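## Task

Scene 1: on the patch panel sitting under the switch that has red port covers, take the lead out of port 17 (ports counted 1 to 24 starting from the left end) and loop its cord into the nearest cable-manager ring on that port's left side; the plug itself may dangle. Do not unseat any other plug, since even a slight outward shift of one can fail the job. At the end every other plug must be seated and latched with its latch lever raised, each lead must still sit in every cable-manager ring it passes through, and no lead may be sharply kinked or twisted around another lead.

## Robot and tools

ROBOT. There are two six-joint arms, left_arm and right_arm, each with a parallel two-finger gripper. left_arm is the robot's own left arm and sits on the +y side. This has nothing to do with which side of an image it appears on. Arm bases in the scene frame: left_arm at (+0.030, +0.276, +1.252) m with quat_wxyz (+0.585, +0.135, +0.180, +0.779), right_arm at (+0.030, -0.276, +1.252) m with quat_wxyz (+0.585, -0.135, +0.180, -0.779).

FRAME. Positions in results are given in metres in the scene frame. Its origin is on the floor at the centre of the robot's foot. +x points where the robot faces, +z points up and +y points to the robot's left. The furniture may be rotated relative to the robot. Printed gripper positions can be off, more so at long reach. end_effector_position is the point between the finger pads, about 1 cm short of the fingertips. The fingers point along the gripper's +z axis and close along its y axis.

ROW FORMAT. Every motion command uses rows of 14 numbers covering both arms, even when only one arm moves. The order is left_arm waist, shoulder, elbow, wrist pitch, wrist yaw, wrist roll, opening, then the same seven for right_arm. The joint numbers are absolute target angles in radians, not offsets. Stated ranges: waist -2.880 to 2.880, shoulder 0.000 to 3.142, elbow 0.000 to 3.019, wrist pitch -1.693 to 1.571, wrist yaw -1.571 to 1.571, wrist roll -2.094 to 2.094. A call is rejected if a target goes more than 0.085 rad past a range end and further out than the joint's current angle. Real ends may differ by up to 0.085 rad, and a clipped joint produces a "joint sent to its limit" line. Opening is a command from -1 (closed) to +1 (fully open, pad gap 0.094 m). To leave an arm or gripper unchanged, repeat its current "Joint targets" angles and its current opening. A 0 opening is a real command to half-close.

TOOLS.
execute_actions(actions, cameras): actions is a list of actions. Each action is a table of up to 15 rows, one row per 1/30 s step. A short table keeps its last row until the 15 steps are done. An empty list only returns the state and images.
move(target, speed, blend, opening_speed, blocking, cameras): target is one 14-number row or a list of up to 15 rows that differ only in joint angles. All joints interpolate together, so the gripper follows a curve, and nothing is avoided along the way. speed is the top speed in rad/s of the joint with the farthest to go, 0.01 to 2, default 0.5. It can be one number or one per target. blend, in rad, rounds corners at intermediate targets. opening_speed sets how fast the finger command changes, at least 0.2 per second. Without it the finger command is sent at the start. blocking=false returns after about 0.5 s while the move carries on. While it runs, use wait or stop before any execute_actions.
wait(seconds 0 to 10): lets time run with the last commands held.
stop(): brakes a running move. Fast moves need room to brake.
zoom_image(camera, region [x0,y0,x1,y1] in pixels, at most 504x504): gives a closer look at the latest image from cam_head_left, cam_head_right, cam_left_wrist or cam_right_wrist. All four images are 672x504.
read_manual(section): licence texts only.
finished_scene(scene): call it once to get a check prompt, then again in a later reply to end that scene, which cannot be undone. The task must stay solved after the robot lets go.

RESULTS. Joint positions and Joint velocities list six joints per arm, then the pad gap in m. "Joint targets" shows what the joints are currently driven toward. "Tool commands" shows the present gripper commands. grip_measured uses the opening scale. Empty it can read up to 1.6 mm wide. On a hard part it can read up to about 3 mm narrower. Going roughly 0.11 below the first-touch reading gives a full-force squeeze of about 50 to 62 N per pad. The move line reports done, off_target (a joint more than 0.035 rad away), moving, held or fault, plus limits=held and the worst joint error per arm. "joint command not followed" means the clearance check changed targets. That check does not keep the two grippers apart. Joint torques are in N m, positive toward larger angles, and include gravity, an offset and noise. Numbers 3 and 4 wrap at ±28. MOTOR HOT appears at 85 °C. At 100 °C that arm goes limp for 30 to 60 s or more.

MOTION LIMITS. Each step the target may lead the measured angle by at most 0.264 (waist), 0.32 (shoulder), 0.276 (elbow), 0.33 (wrist pitch), 0.701 (wrist yaw) or 1.97 (wrist roll) rad. Any step that would move the gripper more than 110 mm is scaled back. Small turns may not start. An action that ends unfinished must be continued with a fresh command. The wrists are weak and the gears have play.

AVOID. Keep plugs other than the target from being tugged, and keep leads from snagging or kinking. Hold the arms away from each other, since hitting or pressing between arms can end the scene. Don't knock anything off the table or out of reach, and don't slam, hit or push hard. Don't hold stretched poses or push against unreachable targets for long, because motors heat up, and thinking time counts while anything is moving. Go slowly near contact, since speed and overshoot past contact both raise the force.

Each tool is called after "Request:" as a command line: name --argument value for each argument, lists and objects as JSON in quotes; but a table of rows of numbers goes row by row, as --pt "numbers of a row", without its own name.

## Session

Request:
execute_actions --actions '[]'

Scene clock: 0.00 s.
left_arm: end_effector_position=(+0.5416, +0.1008, +0.9054) grip_measured=+1.000 end_effector_quat_wxyz=(+0.298, -0.302, +0.899, +0.111) | right_arm: end_effector_position=(+0.4690, -0.1482, +1.1823) grip_measured=+1.000 end_effector_quat_wxyz=(+0.020, +0.876, -0.452, -0.166)
Joint positions: left_arm=[-2.286 2.309 1.157 0.381 -0.823 -0.781 0.094] | right_arm=[2.166 1.534 1.1 -1.024 0.047 -1.885 0.094]
Joint velocities: left_arm=[-0.005 0.005 0.002 0.007 -0.037 -0.037 0] | right_arm=[-0.005 0.015 -0.002 -0.017 -0.022 0.022 0]
Joint torques (N m): no reading
Heat: left arm: hottest shoulder 33 °C; right arm: hottest shoulder 33 °C.
Joint targets: left_arm=[-2.288 2.302 1.161 0.385 -0.824 -0.781] | right_arm=[2.166 1.535 1.116 -1.025 0.047 -1.884]
Tool commands: left_gripper/opening=+1.0 right_gripper/opening=+1.0

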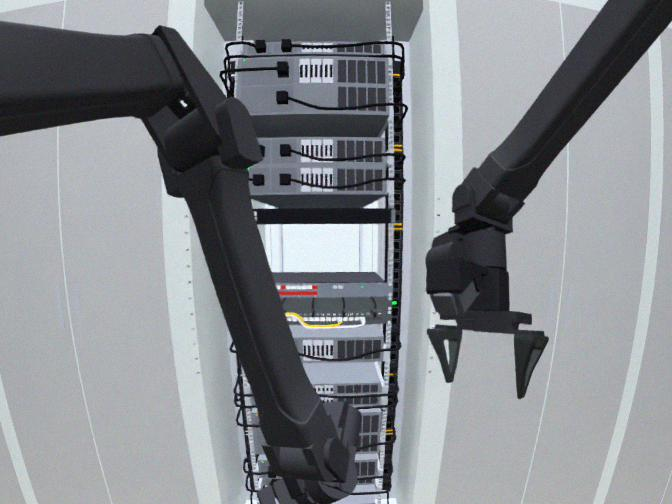

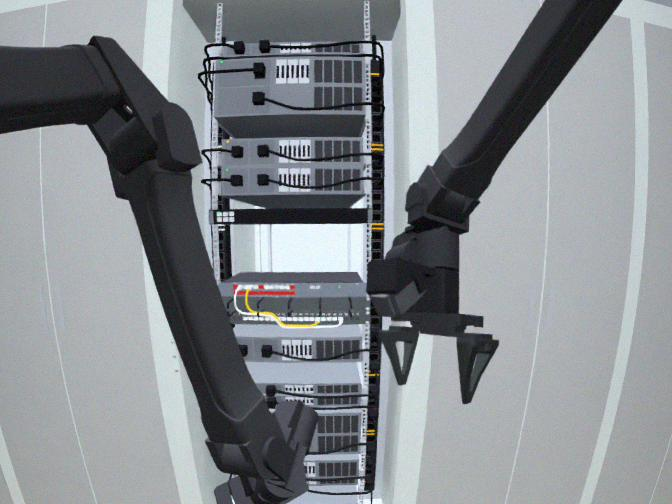

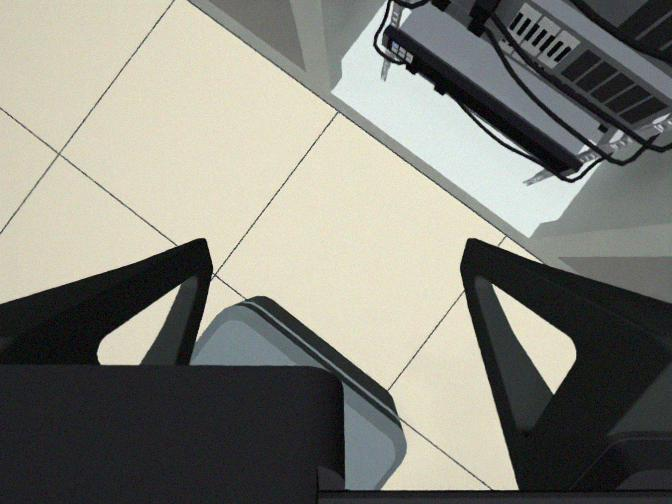

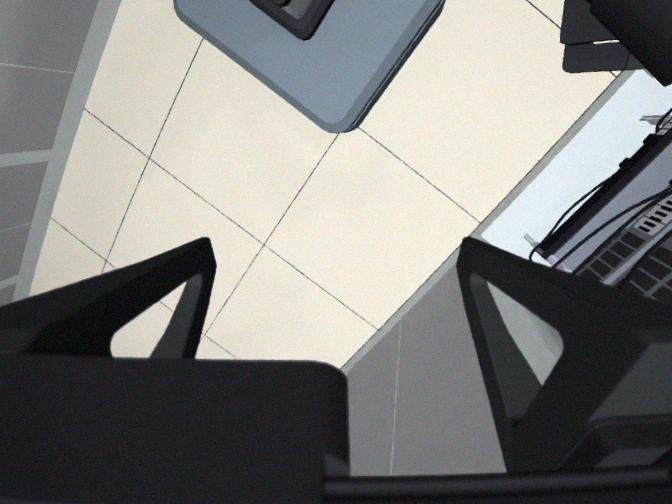

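Request:
zoom_image --camera "cam_head_right" --region '[210, 265, 380, 345]'

Request:
zoom_image --camera "cam_head_left" --region '[260, 265, 400, 345]'

Scaled by 2.965 from the camera's 672x504 image, which has a finer 960x720 frame.

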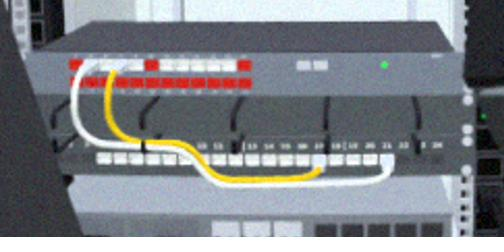

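Scaled by 3.600 from the camera's 672x504 image, which has a finer 960x720 frame.

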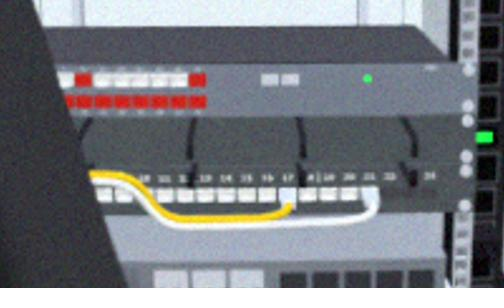

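Request:
move --pt "-2.2 1.5 1.157 0.0 -0.4 -0.4 1 2.166 1.534 1.1 -1.024 0.047 -1.885 1" --pt "-1.5 1.0 1.1 -1.0 0 0 1 2.295 2.039 0.817 1.1 0.4695 -0.12 1" --speed 0.8

Scene clock: 145.40 s.
left_arm: end_effector_position=(+0.5218, +0.4381, +1.3669) grip_measured=+1.000 end_effector_quat_wxyz=(+0.108, -0.168, +0.980, +0.027) | right_arm: end_effector_position=(+0.5931, -0.0860, +1.0761) grip_measured=+1.000 end_effector_quat_wxyz=(-0.485, +0.034, -0.874, +0.020)
Joint positions: left_arm=[-1.525 1.017 1.106 -0.984 0 -0.019 0.094] | right_arm=[2.279 2.02 0.823 1.065 0.467 -0.143 0.094]
Joint velocities: left_arm=[-0.005 -0.005 0.002 0.012 -0.007 -0.051 0] | right_arm=[-0.005 -0.005 0.007 -0.012 -0.095 0.051 0]
Joint torques (N m): left_arm=[1.32 -13.45 8.36 0.24 0.03 -0.06] | right_arm=[4.19 -12.22 0.87 3.23 0.05 0.15]
Heat: left arm: hottest shoulder 37 °C; right arm: hottest shoulder 35 °C.
Joint targets: left_arm=[-1.510 1.000 1.101 -1.000 0.001 -0.006] | right_arm=[2.296 2.040 0.817 1.087 0.470 -0.129]
move: done

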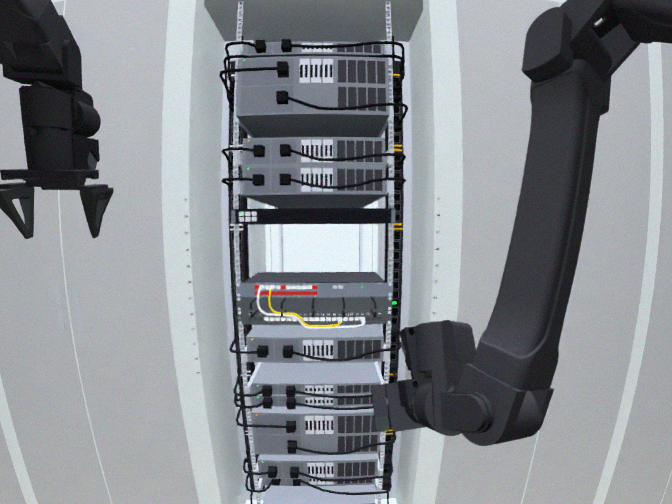

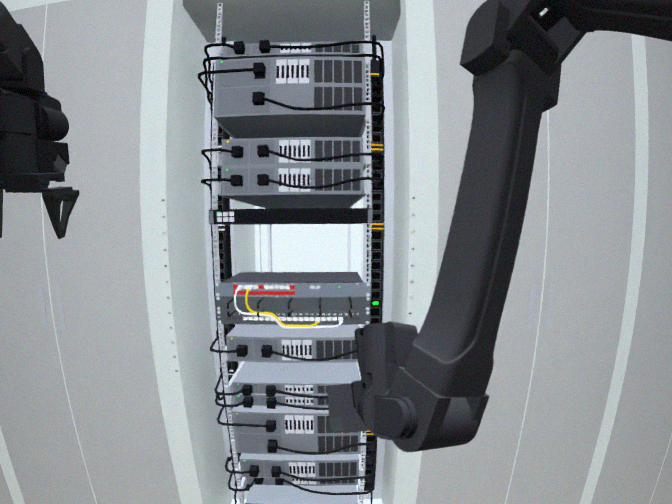

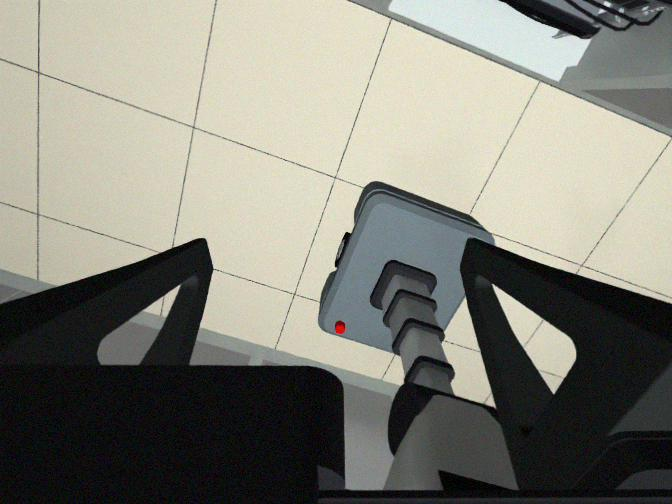

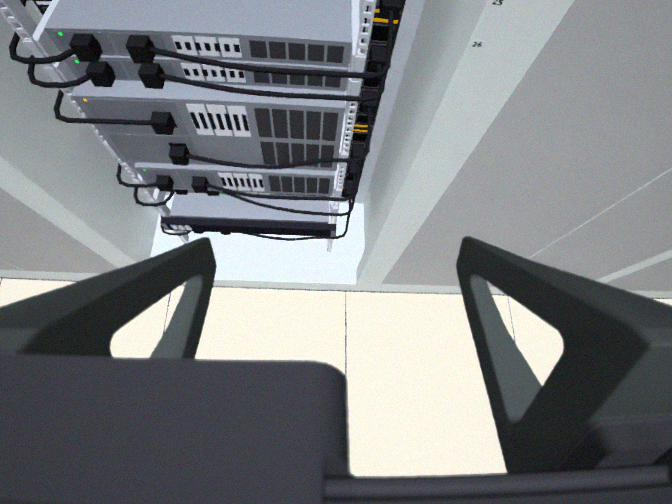

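Request:
move --target '[-1.5,1.0,1.1,-1.0,0,0,1,2.271,2.449,1.552,1.361,0.35,-0.305,1]' --speed 0.6 --cameras '["cam_head_left","cam_right_wrist"]'

Scene clock: 200.33 s.
left_arm: end_effector_position=(+0.5207, +0.4411, +1.3670) grip_measured=+1.000 end_effector_quat_wxyz=(+0.107, -0.170, +0.979, +0.029) | right_arm: end_effector_position=(+0.7756, +0.0028, +1.0820) grip_measured=+1.000 end_effector_quat_wxyz=(+0.697, +0.001, +0.717, +0.011)
Joint positions: left_arm=[-1.517 1.017 1.106 -0.984 0 -0.017 0.094] | right_arm=[2.278 2.423 1.521 1.338 0.352 -0.282 0.094]
Joint velocities: left_arm=[0.024 -0.005 -0.002 -0.002 -0.066 0.022 0] | right_arm=[-0.015 0.005 -0.017 0.012 -0.037 0.022 0]
Joint torques (N m): left_arm=[1.85 -13.16 8.24 0.38 -0.01 -0.09] | right_arm=[4.54 -17.55 5.79 3.19 -0.36 -0.21]
Heat: left arm: hottest shoulder 38 °C; right arm: hottest shoulder 34 °C.
Joint targets: left_arm=[-1.500 1.000 1.100 -1.000 0.000 -0.003] | right_arm=[2.269 2.449 1.551 1.361 0.349 -0.296]
move: done
Images, in order (width x height): cam_head_left 672x504, cam_right_wrist 672x504.

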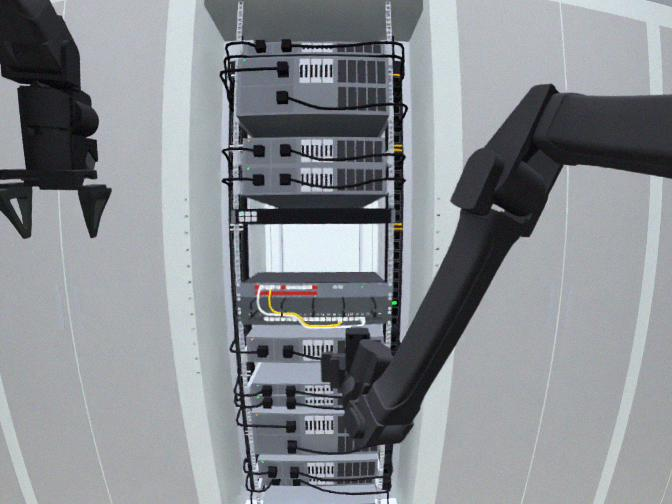

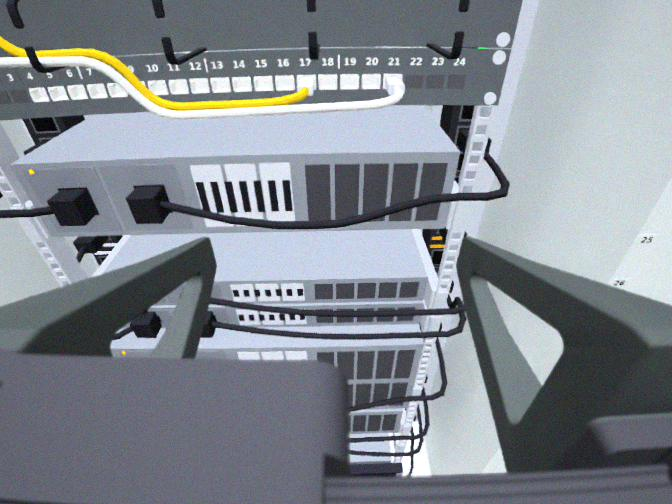

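Request:
zoom_image --camera "cam_right_wrist" --region '[130, 0, 330, 130]'

Request:
zoom_image --camera "cam_right_wrist" --region '[0, 0, 200, 130]'

Request:
zoom_image --camera "cam_right_wrist" --region '[280, 0, 480, 130]'

Scaled by 2.520 from the camera's 672x504 image, which has a finer 960x720 frame.

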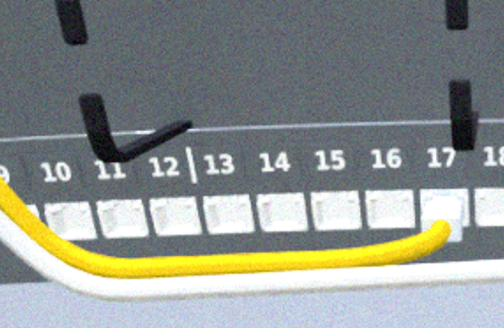

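Scaled by 2.520 from the camera's 672x504 image, which has a finer 960x720 frame.

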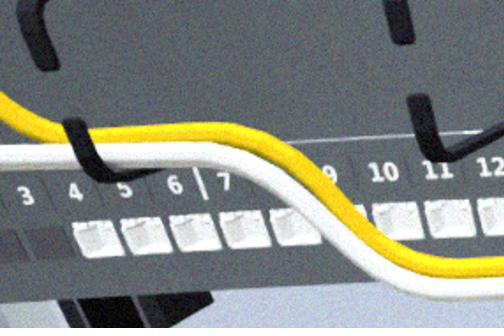

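Scaled by 2.520 from the camera's 672x504 image, which has a finer 960x720 frame.

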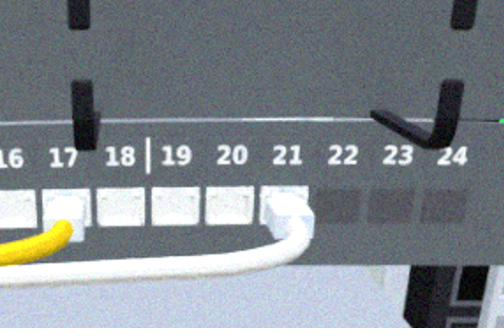

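Request:
move --target '[-1.5,1.0,1.1,-1.0,0,0,1,2.275,2.527,1.897,1.096,0.353,1.27,1]' --speed 0.6 --cameras '["cam_head_right","cam_right_wrist"]'

Scene clock: 266.10 s.
left_arm: end_effector_position=(+0.5207, +0.4411, +1.3670) grip_measured=+1.000 end_effector_quat_wxyz=(+0.107, -0.168, +0.979, +0.029) | right_arm: end_effector_position=(+0.8647, +0.0308, +1.1034) grip_measured=+1.000 end_effector_quat_wxyz=(+0.501, +0.497, +0.501, +0.500)
Joint positions: left_arm=[-1.517 1.017 1.106 -0.984 0 -0.013 0.094] | right_arm=[2.278 2.497 1.855 1.111 0.352 1.256 0.094]
Joint velocities: left_arm=[-0.015 -0.024 0.017 -0.007 -0.022 0.022 0] | right_arm=[0.005 0.005 -0.002 -0.012 -0.037 -0.051 0]
Joint torques (N m): left_arm=[1.14 -13.92 8.29 0.24 -0.02 -0.08] | right_arm=[5.66 -18.67 8.47 1.52 -0.11 0.02]
Heat: left arm: hottest shoulder 38 °C; right arm: hottest shoulder 38 °C.
Joint targets: left_arm=[-1.500 1.000 1.100 -1.000 0.000 0.001] | right_arm=[2.275 2.526 1.897 1.097 0.353 1.271]
move: off_target (right_arm); right_arm: the elbow is farthest, 0.042 rad from its target
Images, in order (width x height): cam_head_right 672x504, cam_right_wrist 672x504.

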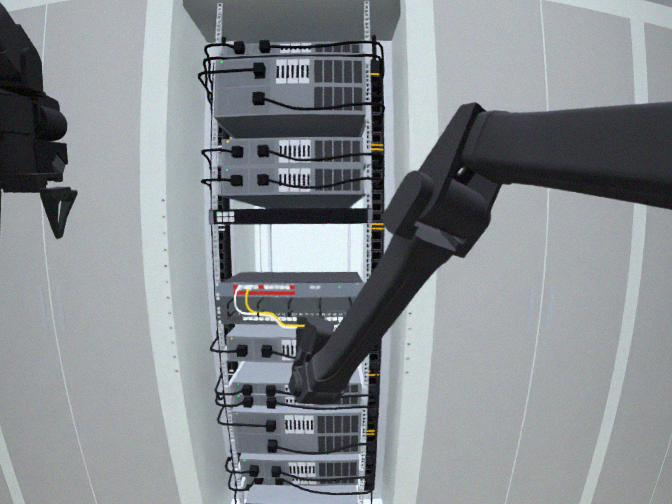

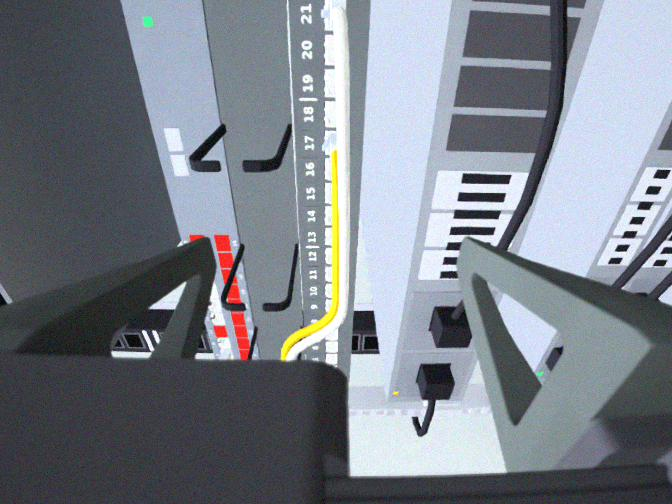

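Request:
zoom_image --camera "cam_right_wrist" --region '[180, 90, 360, 260]'

Request:
zoom_image --camera "cam_right_wrist" --region '[200, 220, 370, 370]'

Scaled by 2.800 from the camera's 672x504 image, which has a finer 960x720 frame.

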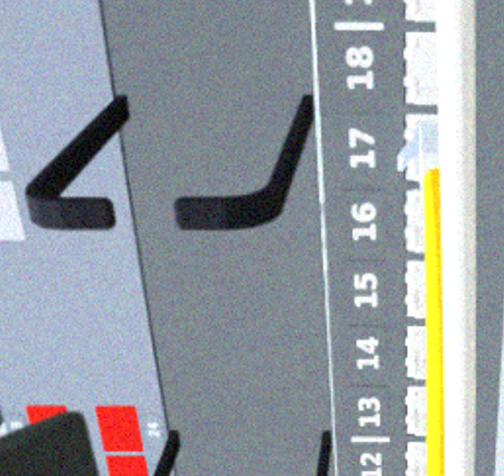

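Scaled by 2.965 from the camera's 672x504 image, which has a finer 960x720 frame.

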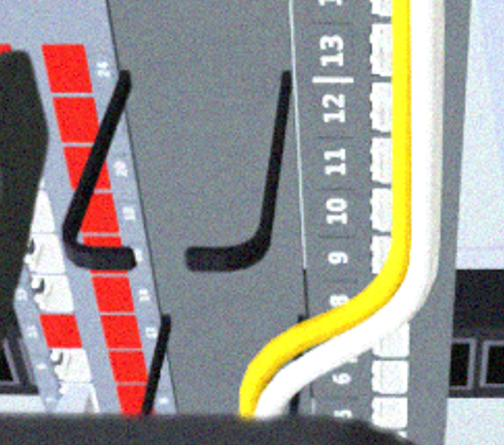

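Request:
move --target '[-1.5,1.0,1.1,-1.0,0,0,1,2.283,2.482,1.859,1.09,0.353,-0.305,1]' --speed 0.8 --cameras '["cam_right_wrist"]'

Request:
zoom_image --camera "cam_right_wrist" --region '[220, 60, 420, 210]'

Request:
zoom_image --camera "cam_right_wrist" --region '[20, 60, 220, 210]'

Scene clock: 405.77 s.
left_arm: end_effector_position=(+0.5207, +0.4411, +1.3670) grip_measured=+1.000 end_effector_quat_wxyz=(+0.107, -0.168, +0.979, +0.029) | right_arm: end_effector_position=(+0.8647, +0.0313, +1.1017) grip_measured=+1.000 end_effector_quat_wxyz=(+0.706, +0.004, +0.708, +0.008)
Joint positions: left_arm=[-1.517 1.017 1.106 -0.984 0 -0.013 0.094] | right_arm=[2.278 2.497 1.855 1.103 0.352 -0.291 0.094]
Joint velocities: left_arm=[-0.005 -0.005 0.007 0.017 0.037 0.022 0] | right_arm=[-0.005 0.005 0.007 0.012 0.037 -0.007 0]
Joint torques (N m): left_arm=[1.44 -13.27 8.36 0.25 -0.02 -0.08] | right_arm=[7.24 -23.06 5.97 1.68 -0.13 -0.22]
Heat: left arm: hottest shoulder 38 °C; right arm: hottest shoulder 39 °C.
Joint targets: left_arm=[-1.500 1.000 1.100 -1.000 0.000 0.000] | right_arm=[2.283 2.482 1.859 1.089 0.353 -0.306]
move: done
Images, in order (width x height): cam_right_wrist 672x504.

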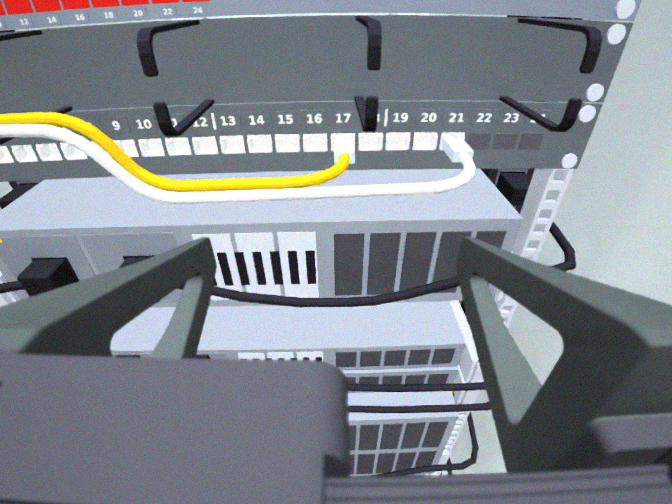

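Scaled by 2.520 from the camera's 672x504 image, which has a finer 960x720 frame.

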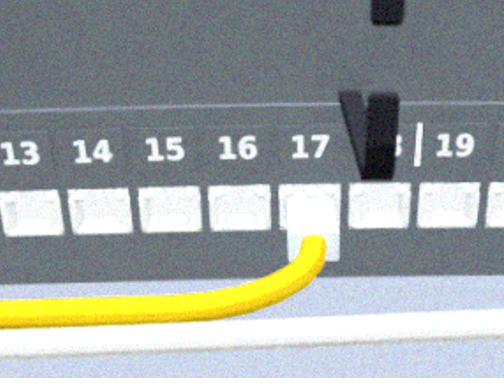

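Scaled by 2.520 from the camera's 672x504 image, which has a finer 960x720 frame.

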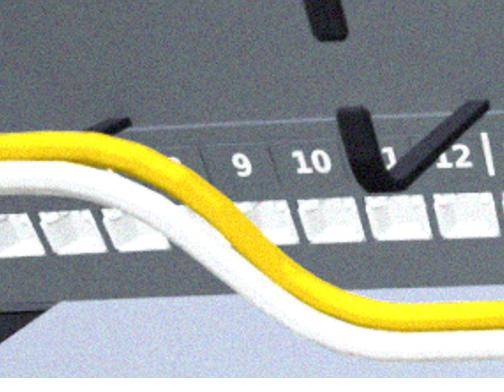

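Request:
move --pt "-1.5 1.0 1.1 -1.0 0 0 1 2.275 2.527 1.897 1.096 0.353 1.27 -0.2" --pt "-1.5 1.0 1.1 -1.0 0 0 1 2.2454 2.6316 2.19 0.9 0.327 1.28 -0.2" --speed 0.5 --cameras '["cam_head_right","cam_right_wrist"]'

Request:
zoom_image --camera "cam_right_wrist" --region '[230, 80, 450, 280]'

Scene clock: 530.43 s.
left_arm: end_effector_position=(+0.5207, +0.4411, +1.3670) grip_measured=+1.000 end_effector_quat_wxyz=(+0.107, -0.168, +0.979, +0.029) | right_arm: end_effector_position=(+0.9215, +0.0424, +1.0984) grip_measured=-0.198 end_effector_quat_wxyz=(+0.496, +0.496, +0.508, +0.500)
Joint positions: left_arm=[-1.517 1.017 1.106 -0.984 0 -0.013 0.094] | right_arm=[2.263 2.603 2.14 0.915 0.331 1.265 0.038]
Joint velocities: left_arm=[-0.015 -0.005 0.007 0.012 -0.022 0.022 0] | right_arm=[-0.005 -0.005 -0.007 -0.002 0.037 -0.066 0]
Joint torques (N m): left_arm=[1.73 -13.22 8.28 0.32 0.01 -0.07] | right_arm=[5.19 -21.19 10.28 1.39 -0.32 -0.01]
Heat: left arm: hottest shoulder 38 °C; right arm: hottest shoulder 41 °C.
Joint targets: left_arm=[-1.500 1.000 1.100 -1.000 0.000 0.000] | right_arm=[2.246 2.632 2.190 0.901 0.328 1.280]
move: off_target (right_arm); right_arm: the elbow is farthest, 0.050 rad from its target
Images, in order (width x height): cam_head_right 672x504, cam_right_wrist 672x504.

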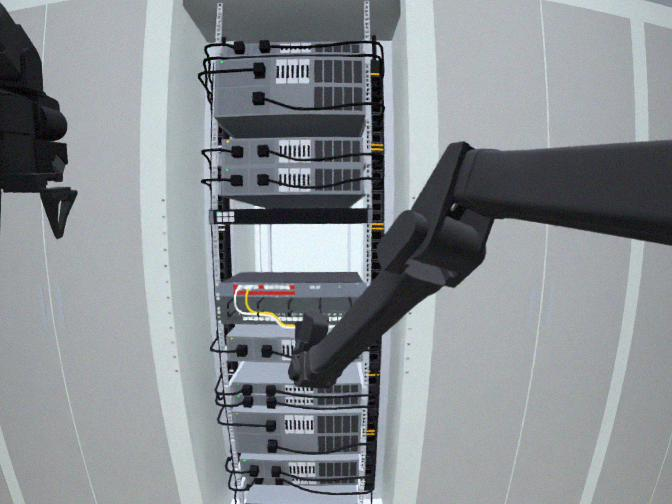

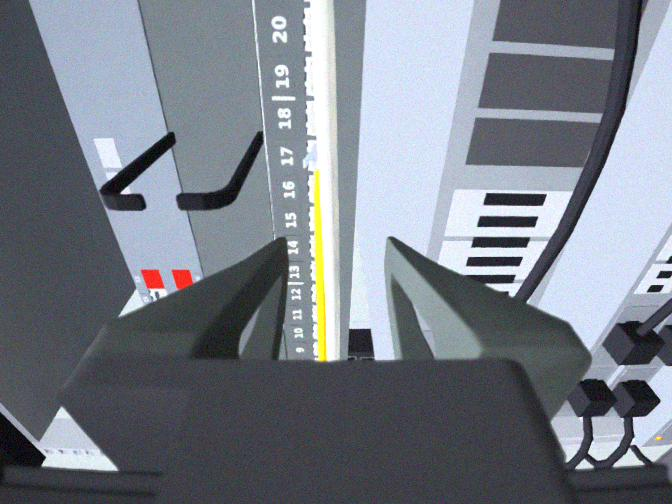

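Scaled by 2.291 from the camera's 672x504 image, which has a finer 960x720 frame.

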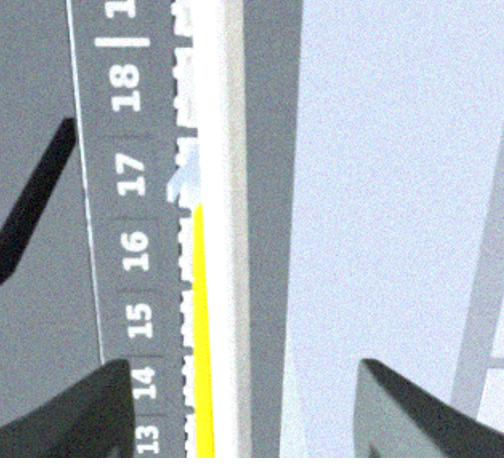

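Request:
move --target '[-1.5,1.0,1.1,-1.0,0,0,1,2.218,2.723,2.359,0.917,0.293,1.27,-0.5]' --speed 0.3 --cameras '["cam_right_wrist"]'

Request:
zoom_image --camera "cam_right_wrist" --region '[230, 80, 450, 280]'

Scene clock: 599.30 s.
left_arm: end_effector_position=(+0.5207, +0.4411, +1.3670) grip_measured=+1.000 end_effector_quat_wxyz=(+0.107, -0.168, +0.979, +0.029) | right_arm: end_effector_position=(+0.9448, +0.0286, +1.0973) grip_measured=-0.498 end_effector_quat_wxyz=(+0.515, +0.483, +0.482, +0.519)
Joint positions: left_arm=[-1.517 1.017 1.106 -0.984 0 -0.013 0.094] | right_arm=[2.235 2.693 2.308 0.915 0.296 1.265 0.024]
Joint velocities: left_arm=[0.005 -0.005 -0.002 0.007 0.066 0.007 0] | right_arm=[-0.005 -0.005 0.007 -0.017 0.022 -0.066 0]
Joint torques (N m): left_arm=[1.44 -13.45 8.29 0.27 0 -0.08] | right_arm=[5.01 -20.54 10.69 2.19 -0.28 -0.07]
Heat: left arm: hottest shoulder 38 °C; right arm: hottest shoulder 43 °C.
Joint targets: left_arm=[-1.500 1.000 1.100 -1.000 0.000 0.000] | right_arm=[2.219 2.723 2.360 0.917 0.293 1.270]
move: off_target (right_arm); right_arm: the elbow is farthest, 0.051 rad from its target
Images, in order (width x height): cam_right_wrist 672x504.

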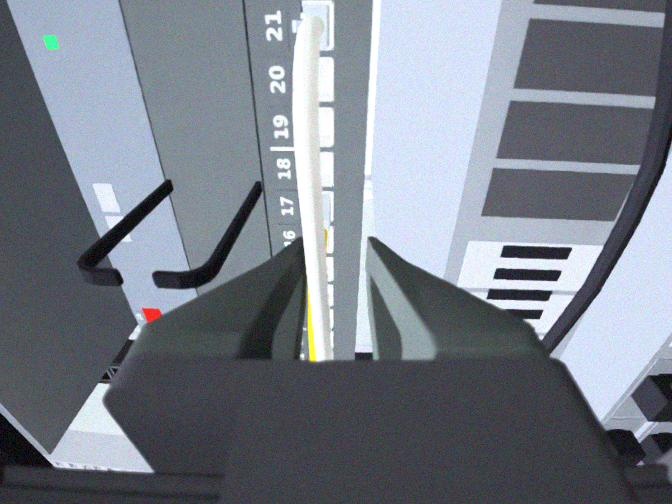

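Scaled by 2.291 from the camera's 672x504 image, which has a finer 960x720 frame.

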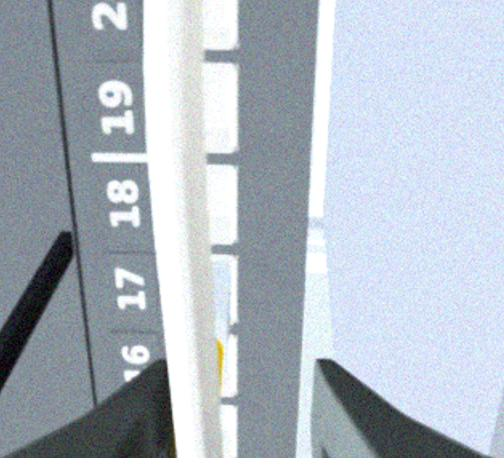

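Request:
move --target '[-1.5,1.0,1.1,-1.0,0,0,1,2.214,2.766,2.463,0.875,0.286,1.27,-0.6]' --speed 0.2 --cameras '["cam_right_wrist"]'

Request:
zoom_image --camera "cam_right_wrist" --region '[230, 80, 450, 280]'

Scene clock: 622.47 s.
left_arm: end_effector_position=(+0.5207, +0.4411, +1.3670) grip_measured=+1.000 end_effector_quat_wxyz=(+0.107, -0.168, +0.979, +0.029) | right_arm: end_effector_position=(+0.9567, +0.0311, +1.1066) grip_measured=-0.598 end_effector_quat_wxyz=(+0.522, +0.478, +0.470, +0.528)
Joint positions: left_arm=[-1.517 1.017 1.106 -0.984 0 -0.013 0.094] | right_arm=[2.235 2.735 2.409 0.889 0.289 1.265 0.019]
Joint velocities: left_arm=[-0.005 -0.005 -0.017 0.002 0.037 -0.022 0] | right_arm=[-0.005 0.005 -0.007 -0.012 0.037 -0.051 -0.001]
Joint torques (N m): left_arm=[1.32 -13.51 8.29 0.1 0.01 -0.1] | right_arm=[5.36 -21.25 11.14 1.39 -0.32 -0.07]
Heat: left arm: hottest shoulder 38 °C; right arm: hottest shoulder 42 °C.
Joint targets: left_arm=[-1.500 1.000 1.100 -1.000 0.000 0.000] | right_arm=[2.214 2.766 2.464 0.874 0.286 1.270]
move: off_target (right_arm); right_arm: the elbow is farthest, 0.054 rad from its target
Images, in order (width x height): cam_right_wrist 672x504.

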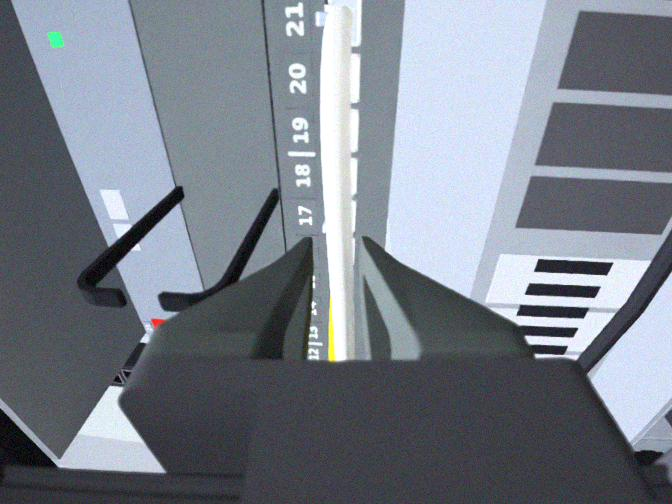

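Scaled by 2.291 from the camera's 672x504 image, which has a finer 960x720 frame.

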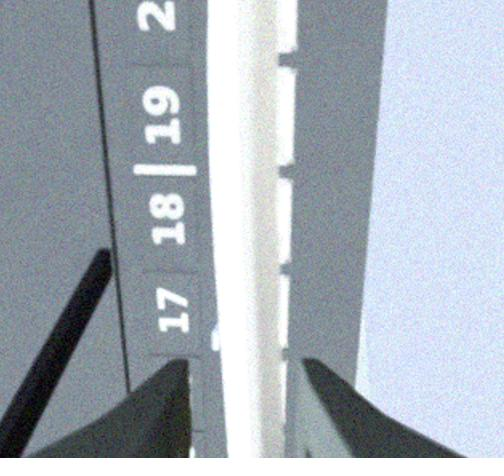

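Request:
move --target '[-1.5,1.0,1.1,-1.0,0,0,1,2.206,2.804,2.562,0.797,0.282,1.27,-0.6]' --speed 0.15 --cameras '["cam_right_wrist"]'

Request:
zoom_image --camera "cam_right_wrist" --region '[230, 80, 450, 280]'

Scene clock: 631.23 s.
left_arm: end_effector_position=(+0.5207, +0.4411, +1.3670) grip_measured=+1.000 end_effector_quat_wxyz=(+0.107, -0.168, +0.979, +0.029) | right_arm: end_effector_position=(+0.9710, +0.0276, +1.1046) grip_measured=-0.598 end_effector_quat_wxyz=(+0.520, +0.479, +0.477, +0.522)
Joint positions: left_arm=[-1.517 1.017 1.106 -0.984 0 -0.013 0.094] | right_arm=[2.226 2.772 2.506 0.812 0.285 1.265 0.019]
Joint velocities: left_arm=[-0.015 -0.015 -0.002 0.002 -0.037 0.007 0] | right_arm=[-0.005 -0.005 -0.002 0.012 0.007 0.022 0.001]
Joint torques (N m): left_arm=[1.32 -13.51 8.34 0.21 -0.02 -0.09] | right_arm=[4.78 -21.6 11.66 1.42 -0.36 -0.08]
Heat: left arm: hottest shoulder 38 °C; right arm: hottest shoulder 43 °C.
Joint targets: left_arm=[-1.500 1.000 1.100 -1.000 0.000 0.000] | right_arm=[2.205 2.804 2.561 0.797 0.282 1.270]
move: off_target (right_arm); right_arm: the elbow is farthest, 0.056 rad from its target
Images, in order (width x height): cam_right_wrist 672x504.

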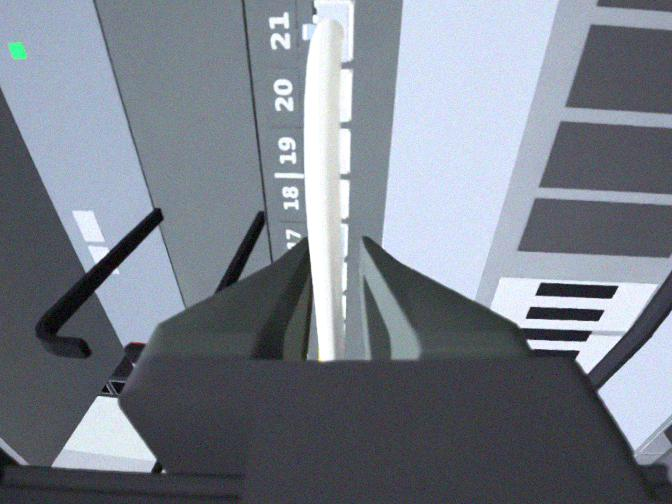

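Scaled by 2.291 from the camera's 672x504 image, which has a finer 960x720 frame.

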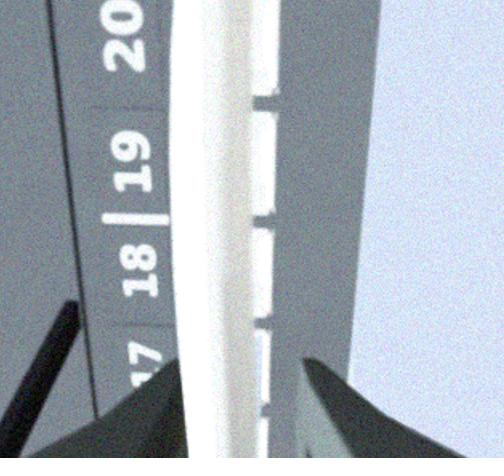

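Request:
move --target '[-1.5,1.0,1.1,-1.0,0,0,1,2.206,2.804,2.562,0.797,0.282,1.27,-1]' --opening_speed 0.4 --cameras '["cam_right_wrist"]'

Request:
zoom_image --camera "cam_right_wrist" --region '[230, 80, 450, 280]'

Scene clock: 651.93 s.
left_arm: end_effector_position=(+0.5207, +0.4411, +1.3670) grip_measured=+1.000 end_effector_quat_wxyz=(+0.107, -0.168, +0.979, +0.029) | right_arm: end_effector_position=(+0.9717, +0.0276, +1.1063) grip_measured=-0.864 end_effector_quat_wxyz=(+0.521, +0.478, +0.476, +0.523)
Joint positions: left_arm=[-1.517 1.017 1.106 -0.984 0 -0.013 0.094] | right_arm=[2.226 2.772 2.509 0.812 0.283 1.265 0.006]
Joint velocities: left_arm=[0.005 -0.015 0.002 -0.002 0.007 0.037 0] | right_arm=[-0.015 -0.024 -0.007 0.007 -0.051 0.007 -0.001]
Joint torques (N m): left_arm=[1.49 -13.45 8.32 0.24 -0.01 -0.09] | right_arm=[4.42 -22.01 11.64 1.65 -0.29 -0.07]
Heat: left arm: hottest shoulder 38 °C; right arm: hottest shoulder 44 °C.
Joint targets: left_arm=[-1.500 1.000 1.100 -1.000 0.000 0.000] | right_arm=[2.206 2.803 2.562 0.798 0.281 1.270]
move: off_target (right_arm); right_arm: the elbow is farthest, 0.053 rad from its target
Images, in order (width x height): cam_right_wrist 672x504.

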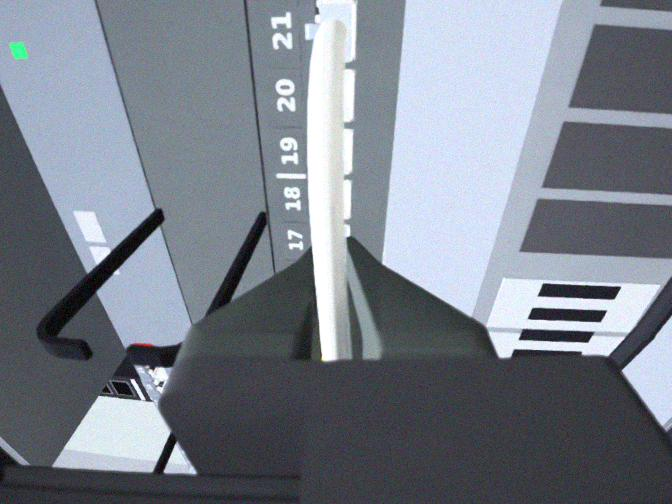

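Scaled by 2.291 from the camera's 672x504 image, which has a finer 960x720 frame.

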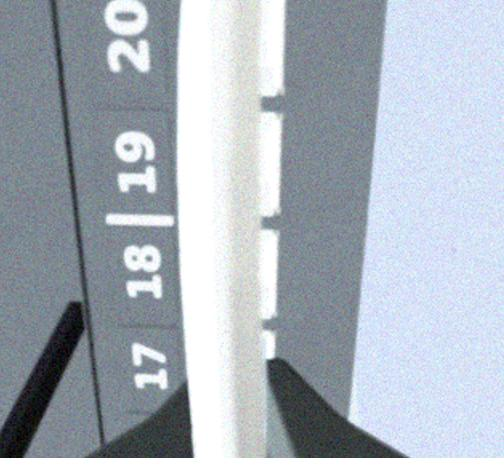

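Request:
move --target '[-1.5,1.0,1.1,-1.0,0,0,1,2.214,2.766,2.463,0.862,0.286,1.27,-1]' --speed 0.15 --cameras '["cam_right_wrist","cam_head_left"]'

Request:
zoom_image --camera "cam_right_wrist" --region '[230, 80, 450, 280]'

Scene clock: 664.10 s.
left_arm: end_effector_position=(+0.5207, +0.4411, +1.3670) grip_measured=+1.000 end_effector_quat_wxyz=(+0.107, -0.168, +0.979, +0.029) | right_arm: end_effector_position=(+0.9707, +0.0280, +1.1048) grip_measured=-0.865 end_effector_quat_wxyz=(+0.518, +0.476, +0.481, +0.524)
Joint positions: left_arm=[-1.517 1.017 1.106 -0.984 0 -0.013 0.094] | right_arm=[2.224 2.764 2.492 0.814 0.273 1.265 0.006]
Joint velocities: left_arm=[-0.024 -0.015 -0.007 -0.002 -0.022 -0.051 0] | right_arm=[-0.015 -0.005 -0.007 0.002 0.022 0.051 0]
Joint torques (N m): left_arm=[1.49 -13.63 8.43 0.32 -0.01 -0.05] | right_arm=[5.6 -24.59 5.72 4.18 0.11 -0.04]
Heat: left arm: hottest shoulder 38 °C; right arm: hottest elbow 45 °C.
Joint targets: left_arm=[-1.500 1.000 1.100 -1.000 0.000 0.000] | right_arm=[2.214 2.766 2.463 0.861 0.279 1.270]
move: off_target (right_arm); right_arm: the wrist pitch is farthest, 0.048 rad from its target
Images, in order (width x height): cam_head_left 672x504, cam_right_wrist 672x504.

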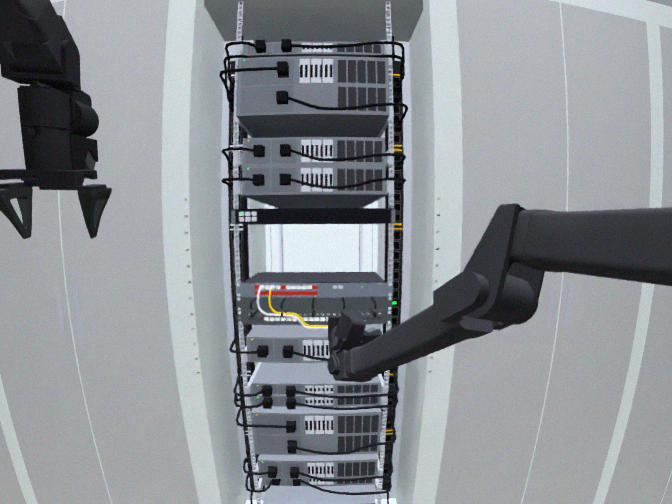

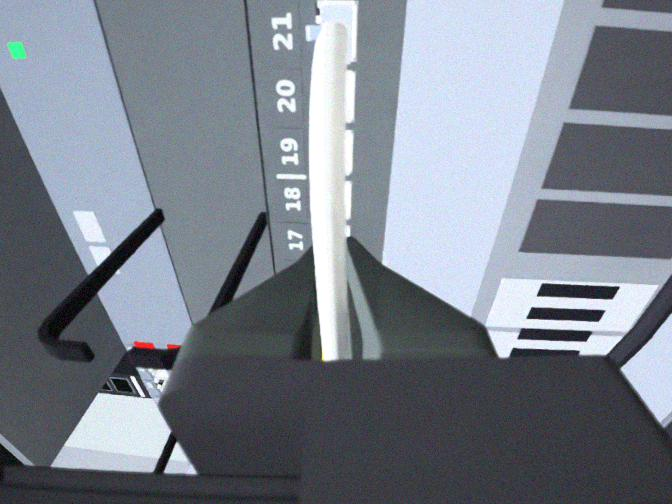

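Scaled by 2.291 from the camera's 672x504 image, which has a finer 960x720 frame.

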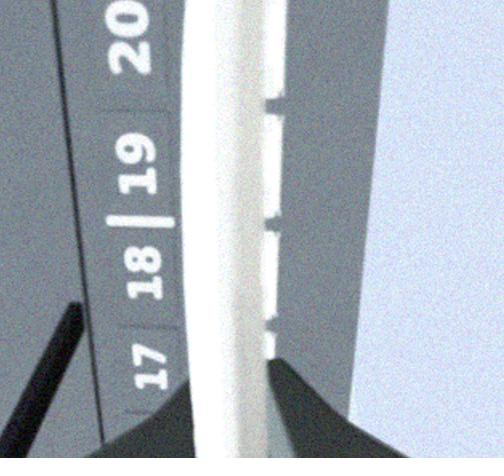

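Request:
move --target '[-1.5,1.0,1.1,-1.0,0,0,1,2.219,2.733,2.385,0.912,0.29,1.27,-1]' --speed 0.15 --cameras '["cam_right_wrist"]'

Scene clock: 672.77 s.
left_arm: end_effector_position=(+0.5207, +0.4411, +1.3670) grip_measured=+1.000 end_effector_quat_wxyz=(+0.107, -0.168, +0.979, +0.029) | right_arm: end_effector_position=(+0.9537, +0.0228, +1.0912) grip_measured=-0.866 end_effector_quat_wxyz=(+0.522, +0.481, +0.474, +0.520)
Joint positions: left_arm=[-1.517 1.017 1.106 -0.984 0 -0.013 0.094] | right_arm=[2.224 2.746 2.4 0.895 0.292 1.265 0.006]
Joint velocities: left_arm=[-0.015 -0.005 0.007 0.002 0.022 -0.066 0] | right_arm=[0.005 -0.005 -0.012 0.007 0.022 0.037 0]
Joint torques (N m): left_arm=[1.38 -13.33 8.29 0.25 -0.01 -0.09] | right_arm=[4.72 -25 6.11 2.8 0.07 -0.08]
Heat: left arm: hottest shoulder 38 °C; right arm: hottest shoulder 44 °C.
Joint targets: left_arm=[-1.500 1.000 1.100 -1.000 0.000 0.000] | right_arm=[2.218 2.733 2.386 0.913 0.298 1.270]
move: done
Images, in order (width x height): cam_right_wrist 672x504.

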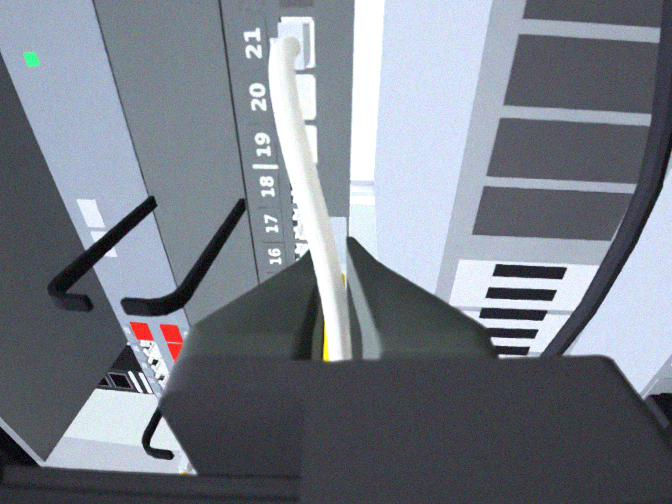

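Request:
zoom_image --camera "cam_right_wrist" --region '[250, 140, 400, 290]'

Request:
zoom_image --camera "cam_right_wrist" --region '[230, 0, 380, 150]'

Scaled by 3.360 from the camera's 672x504 image, which has a finer 960x720 frame.

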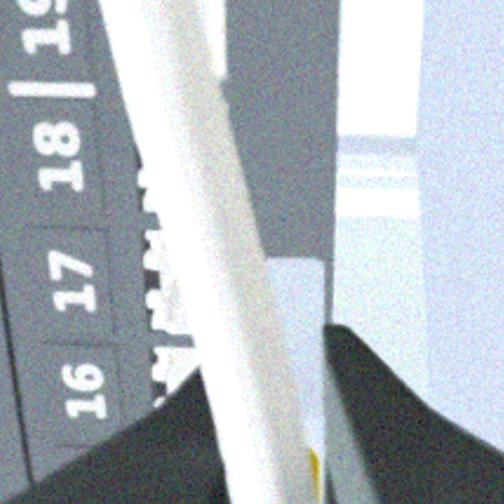

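Scaled by 3.360 from the camera's 672x504 image, which has a finer 960x720 frame.

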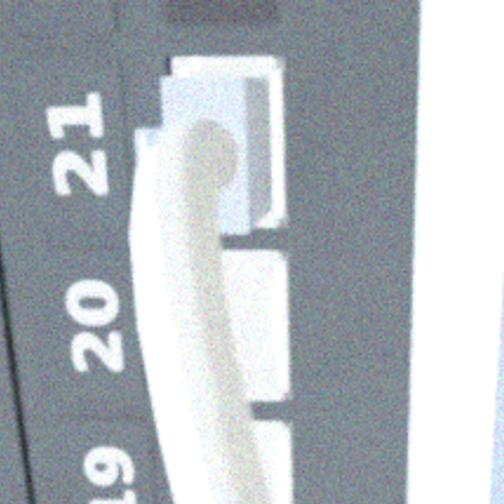

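Request:
move --target '[-1.5,1.0,1.1,-1.0,0,0,1,2.219,2.733,2.385,0.912,0.29,1.27,-0.5]' --opening_speed 0.4 --cameras '["cam_right_wrist","cam_head_left"]'

Request:
zoom_image --camera "cam_right_wrist" --region '[230, 160, 450, 380]'

Request:
zoom_image --camera "cam_head_left" --region '[230, 260, 400, 400]'

Scene clock: 695.77 s.
left_arm: end_effector_position=(+0.5207, +0.4411, +1.3670) grip_measured=+1.000 end_effector_quat_wxyz=(+0.107, -0.168, +0.979, +0.029) | right_arm: end_effector_position=(+0.9525, +0.0236, +1.0890) grip_measured=-0.503 end_effector_quat_wxyz=(+0.521, +0.481, +0.477, +0.520)
Joint positions: left_arm=[-1.517 1.017 1.106 -0.984 0 -0.013 0.094] | right_arm=[2.224 2.746 2.395 0.895 0.289 1.265 0.023]
Joint velocities: left_arm=[-0.015 -0.005 0.007 0.012 -0.066 -0.051 0] | right_arm=[0.005 0.005 -0.007 -0.007 0.007 0.022 0]
Joint torques (N m): left_arm=[1.79 -13.45 8.34 0.32 -0.03 -0.09] | right_arm=[5.71 -24.7 6.49 2.69 -0.2 -0.08]
Heat: left arm: hottest shoulder 38 °C; right arm: hottest shoulder 41 °C.
Joint targets: left_arm=[-1.500 1.000 1.100 -1.000 0.000 0.000] | right_arm=[2.219 2.733 2.385 0.912 0.289 1.270]
move: done
Images, in order (width x height): cam_head_left 672x504, cam_right_wrist 672x504.

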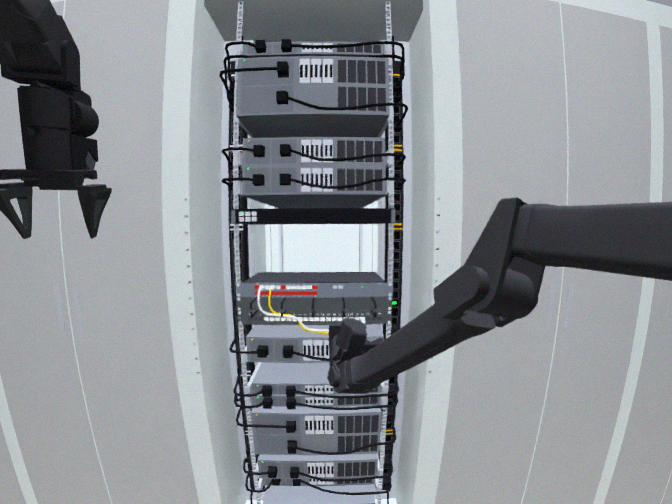

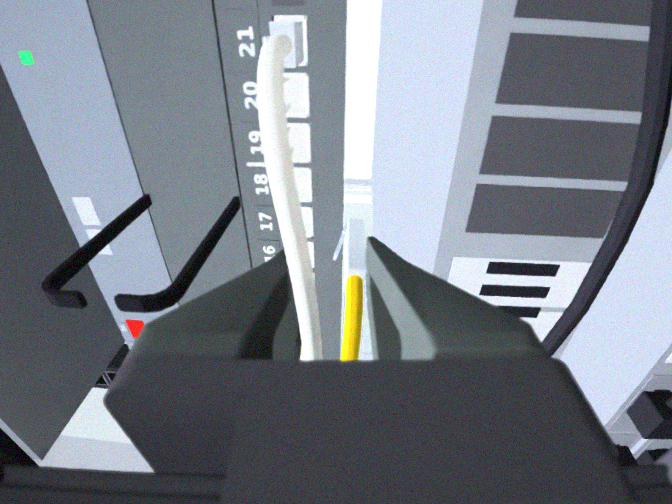

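Scaled by 2.291 from the camera's 672x504 image, which has a finer 960x720 frame.

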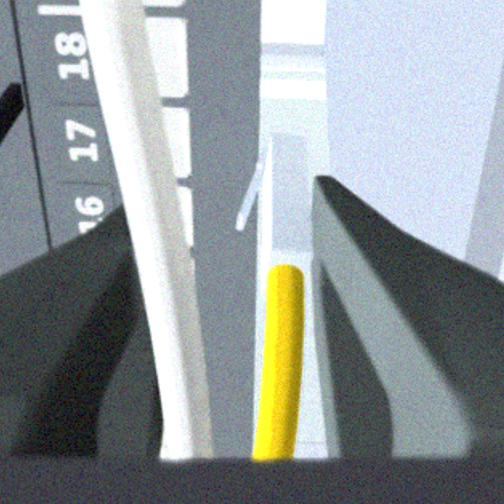

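Scaled by 2.965 from the camera's 672x504 image, which has a finer 960x720 frame.

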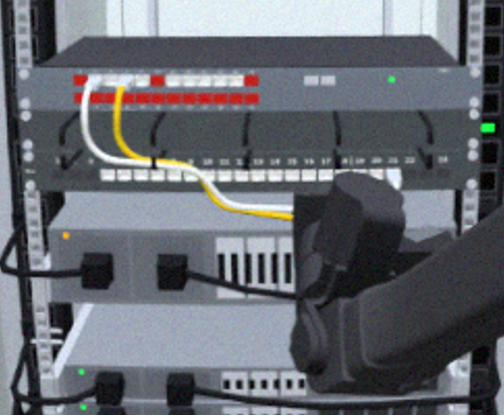

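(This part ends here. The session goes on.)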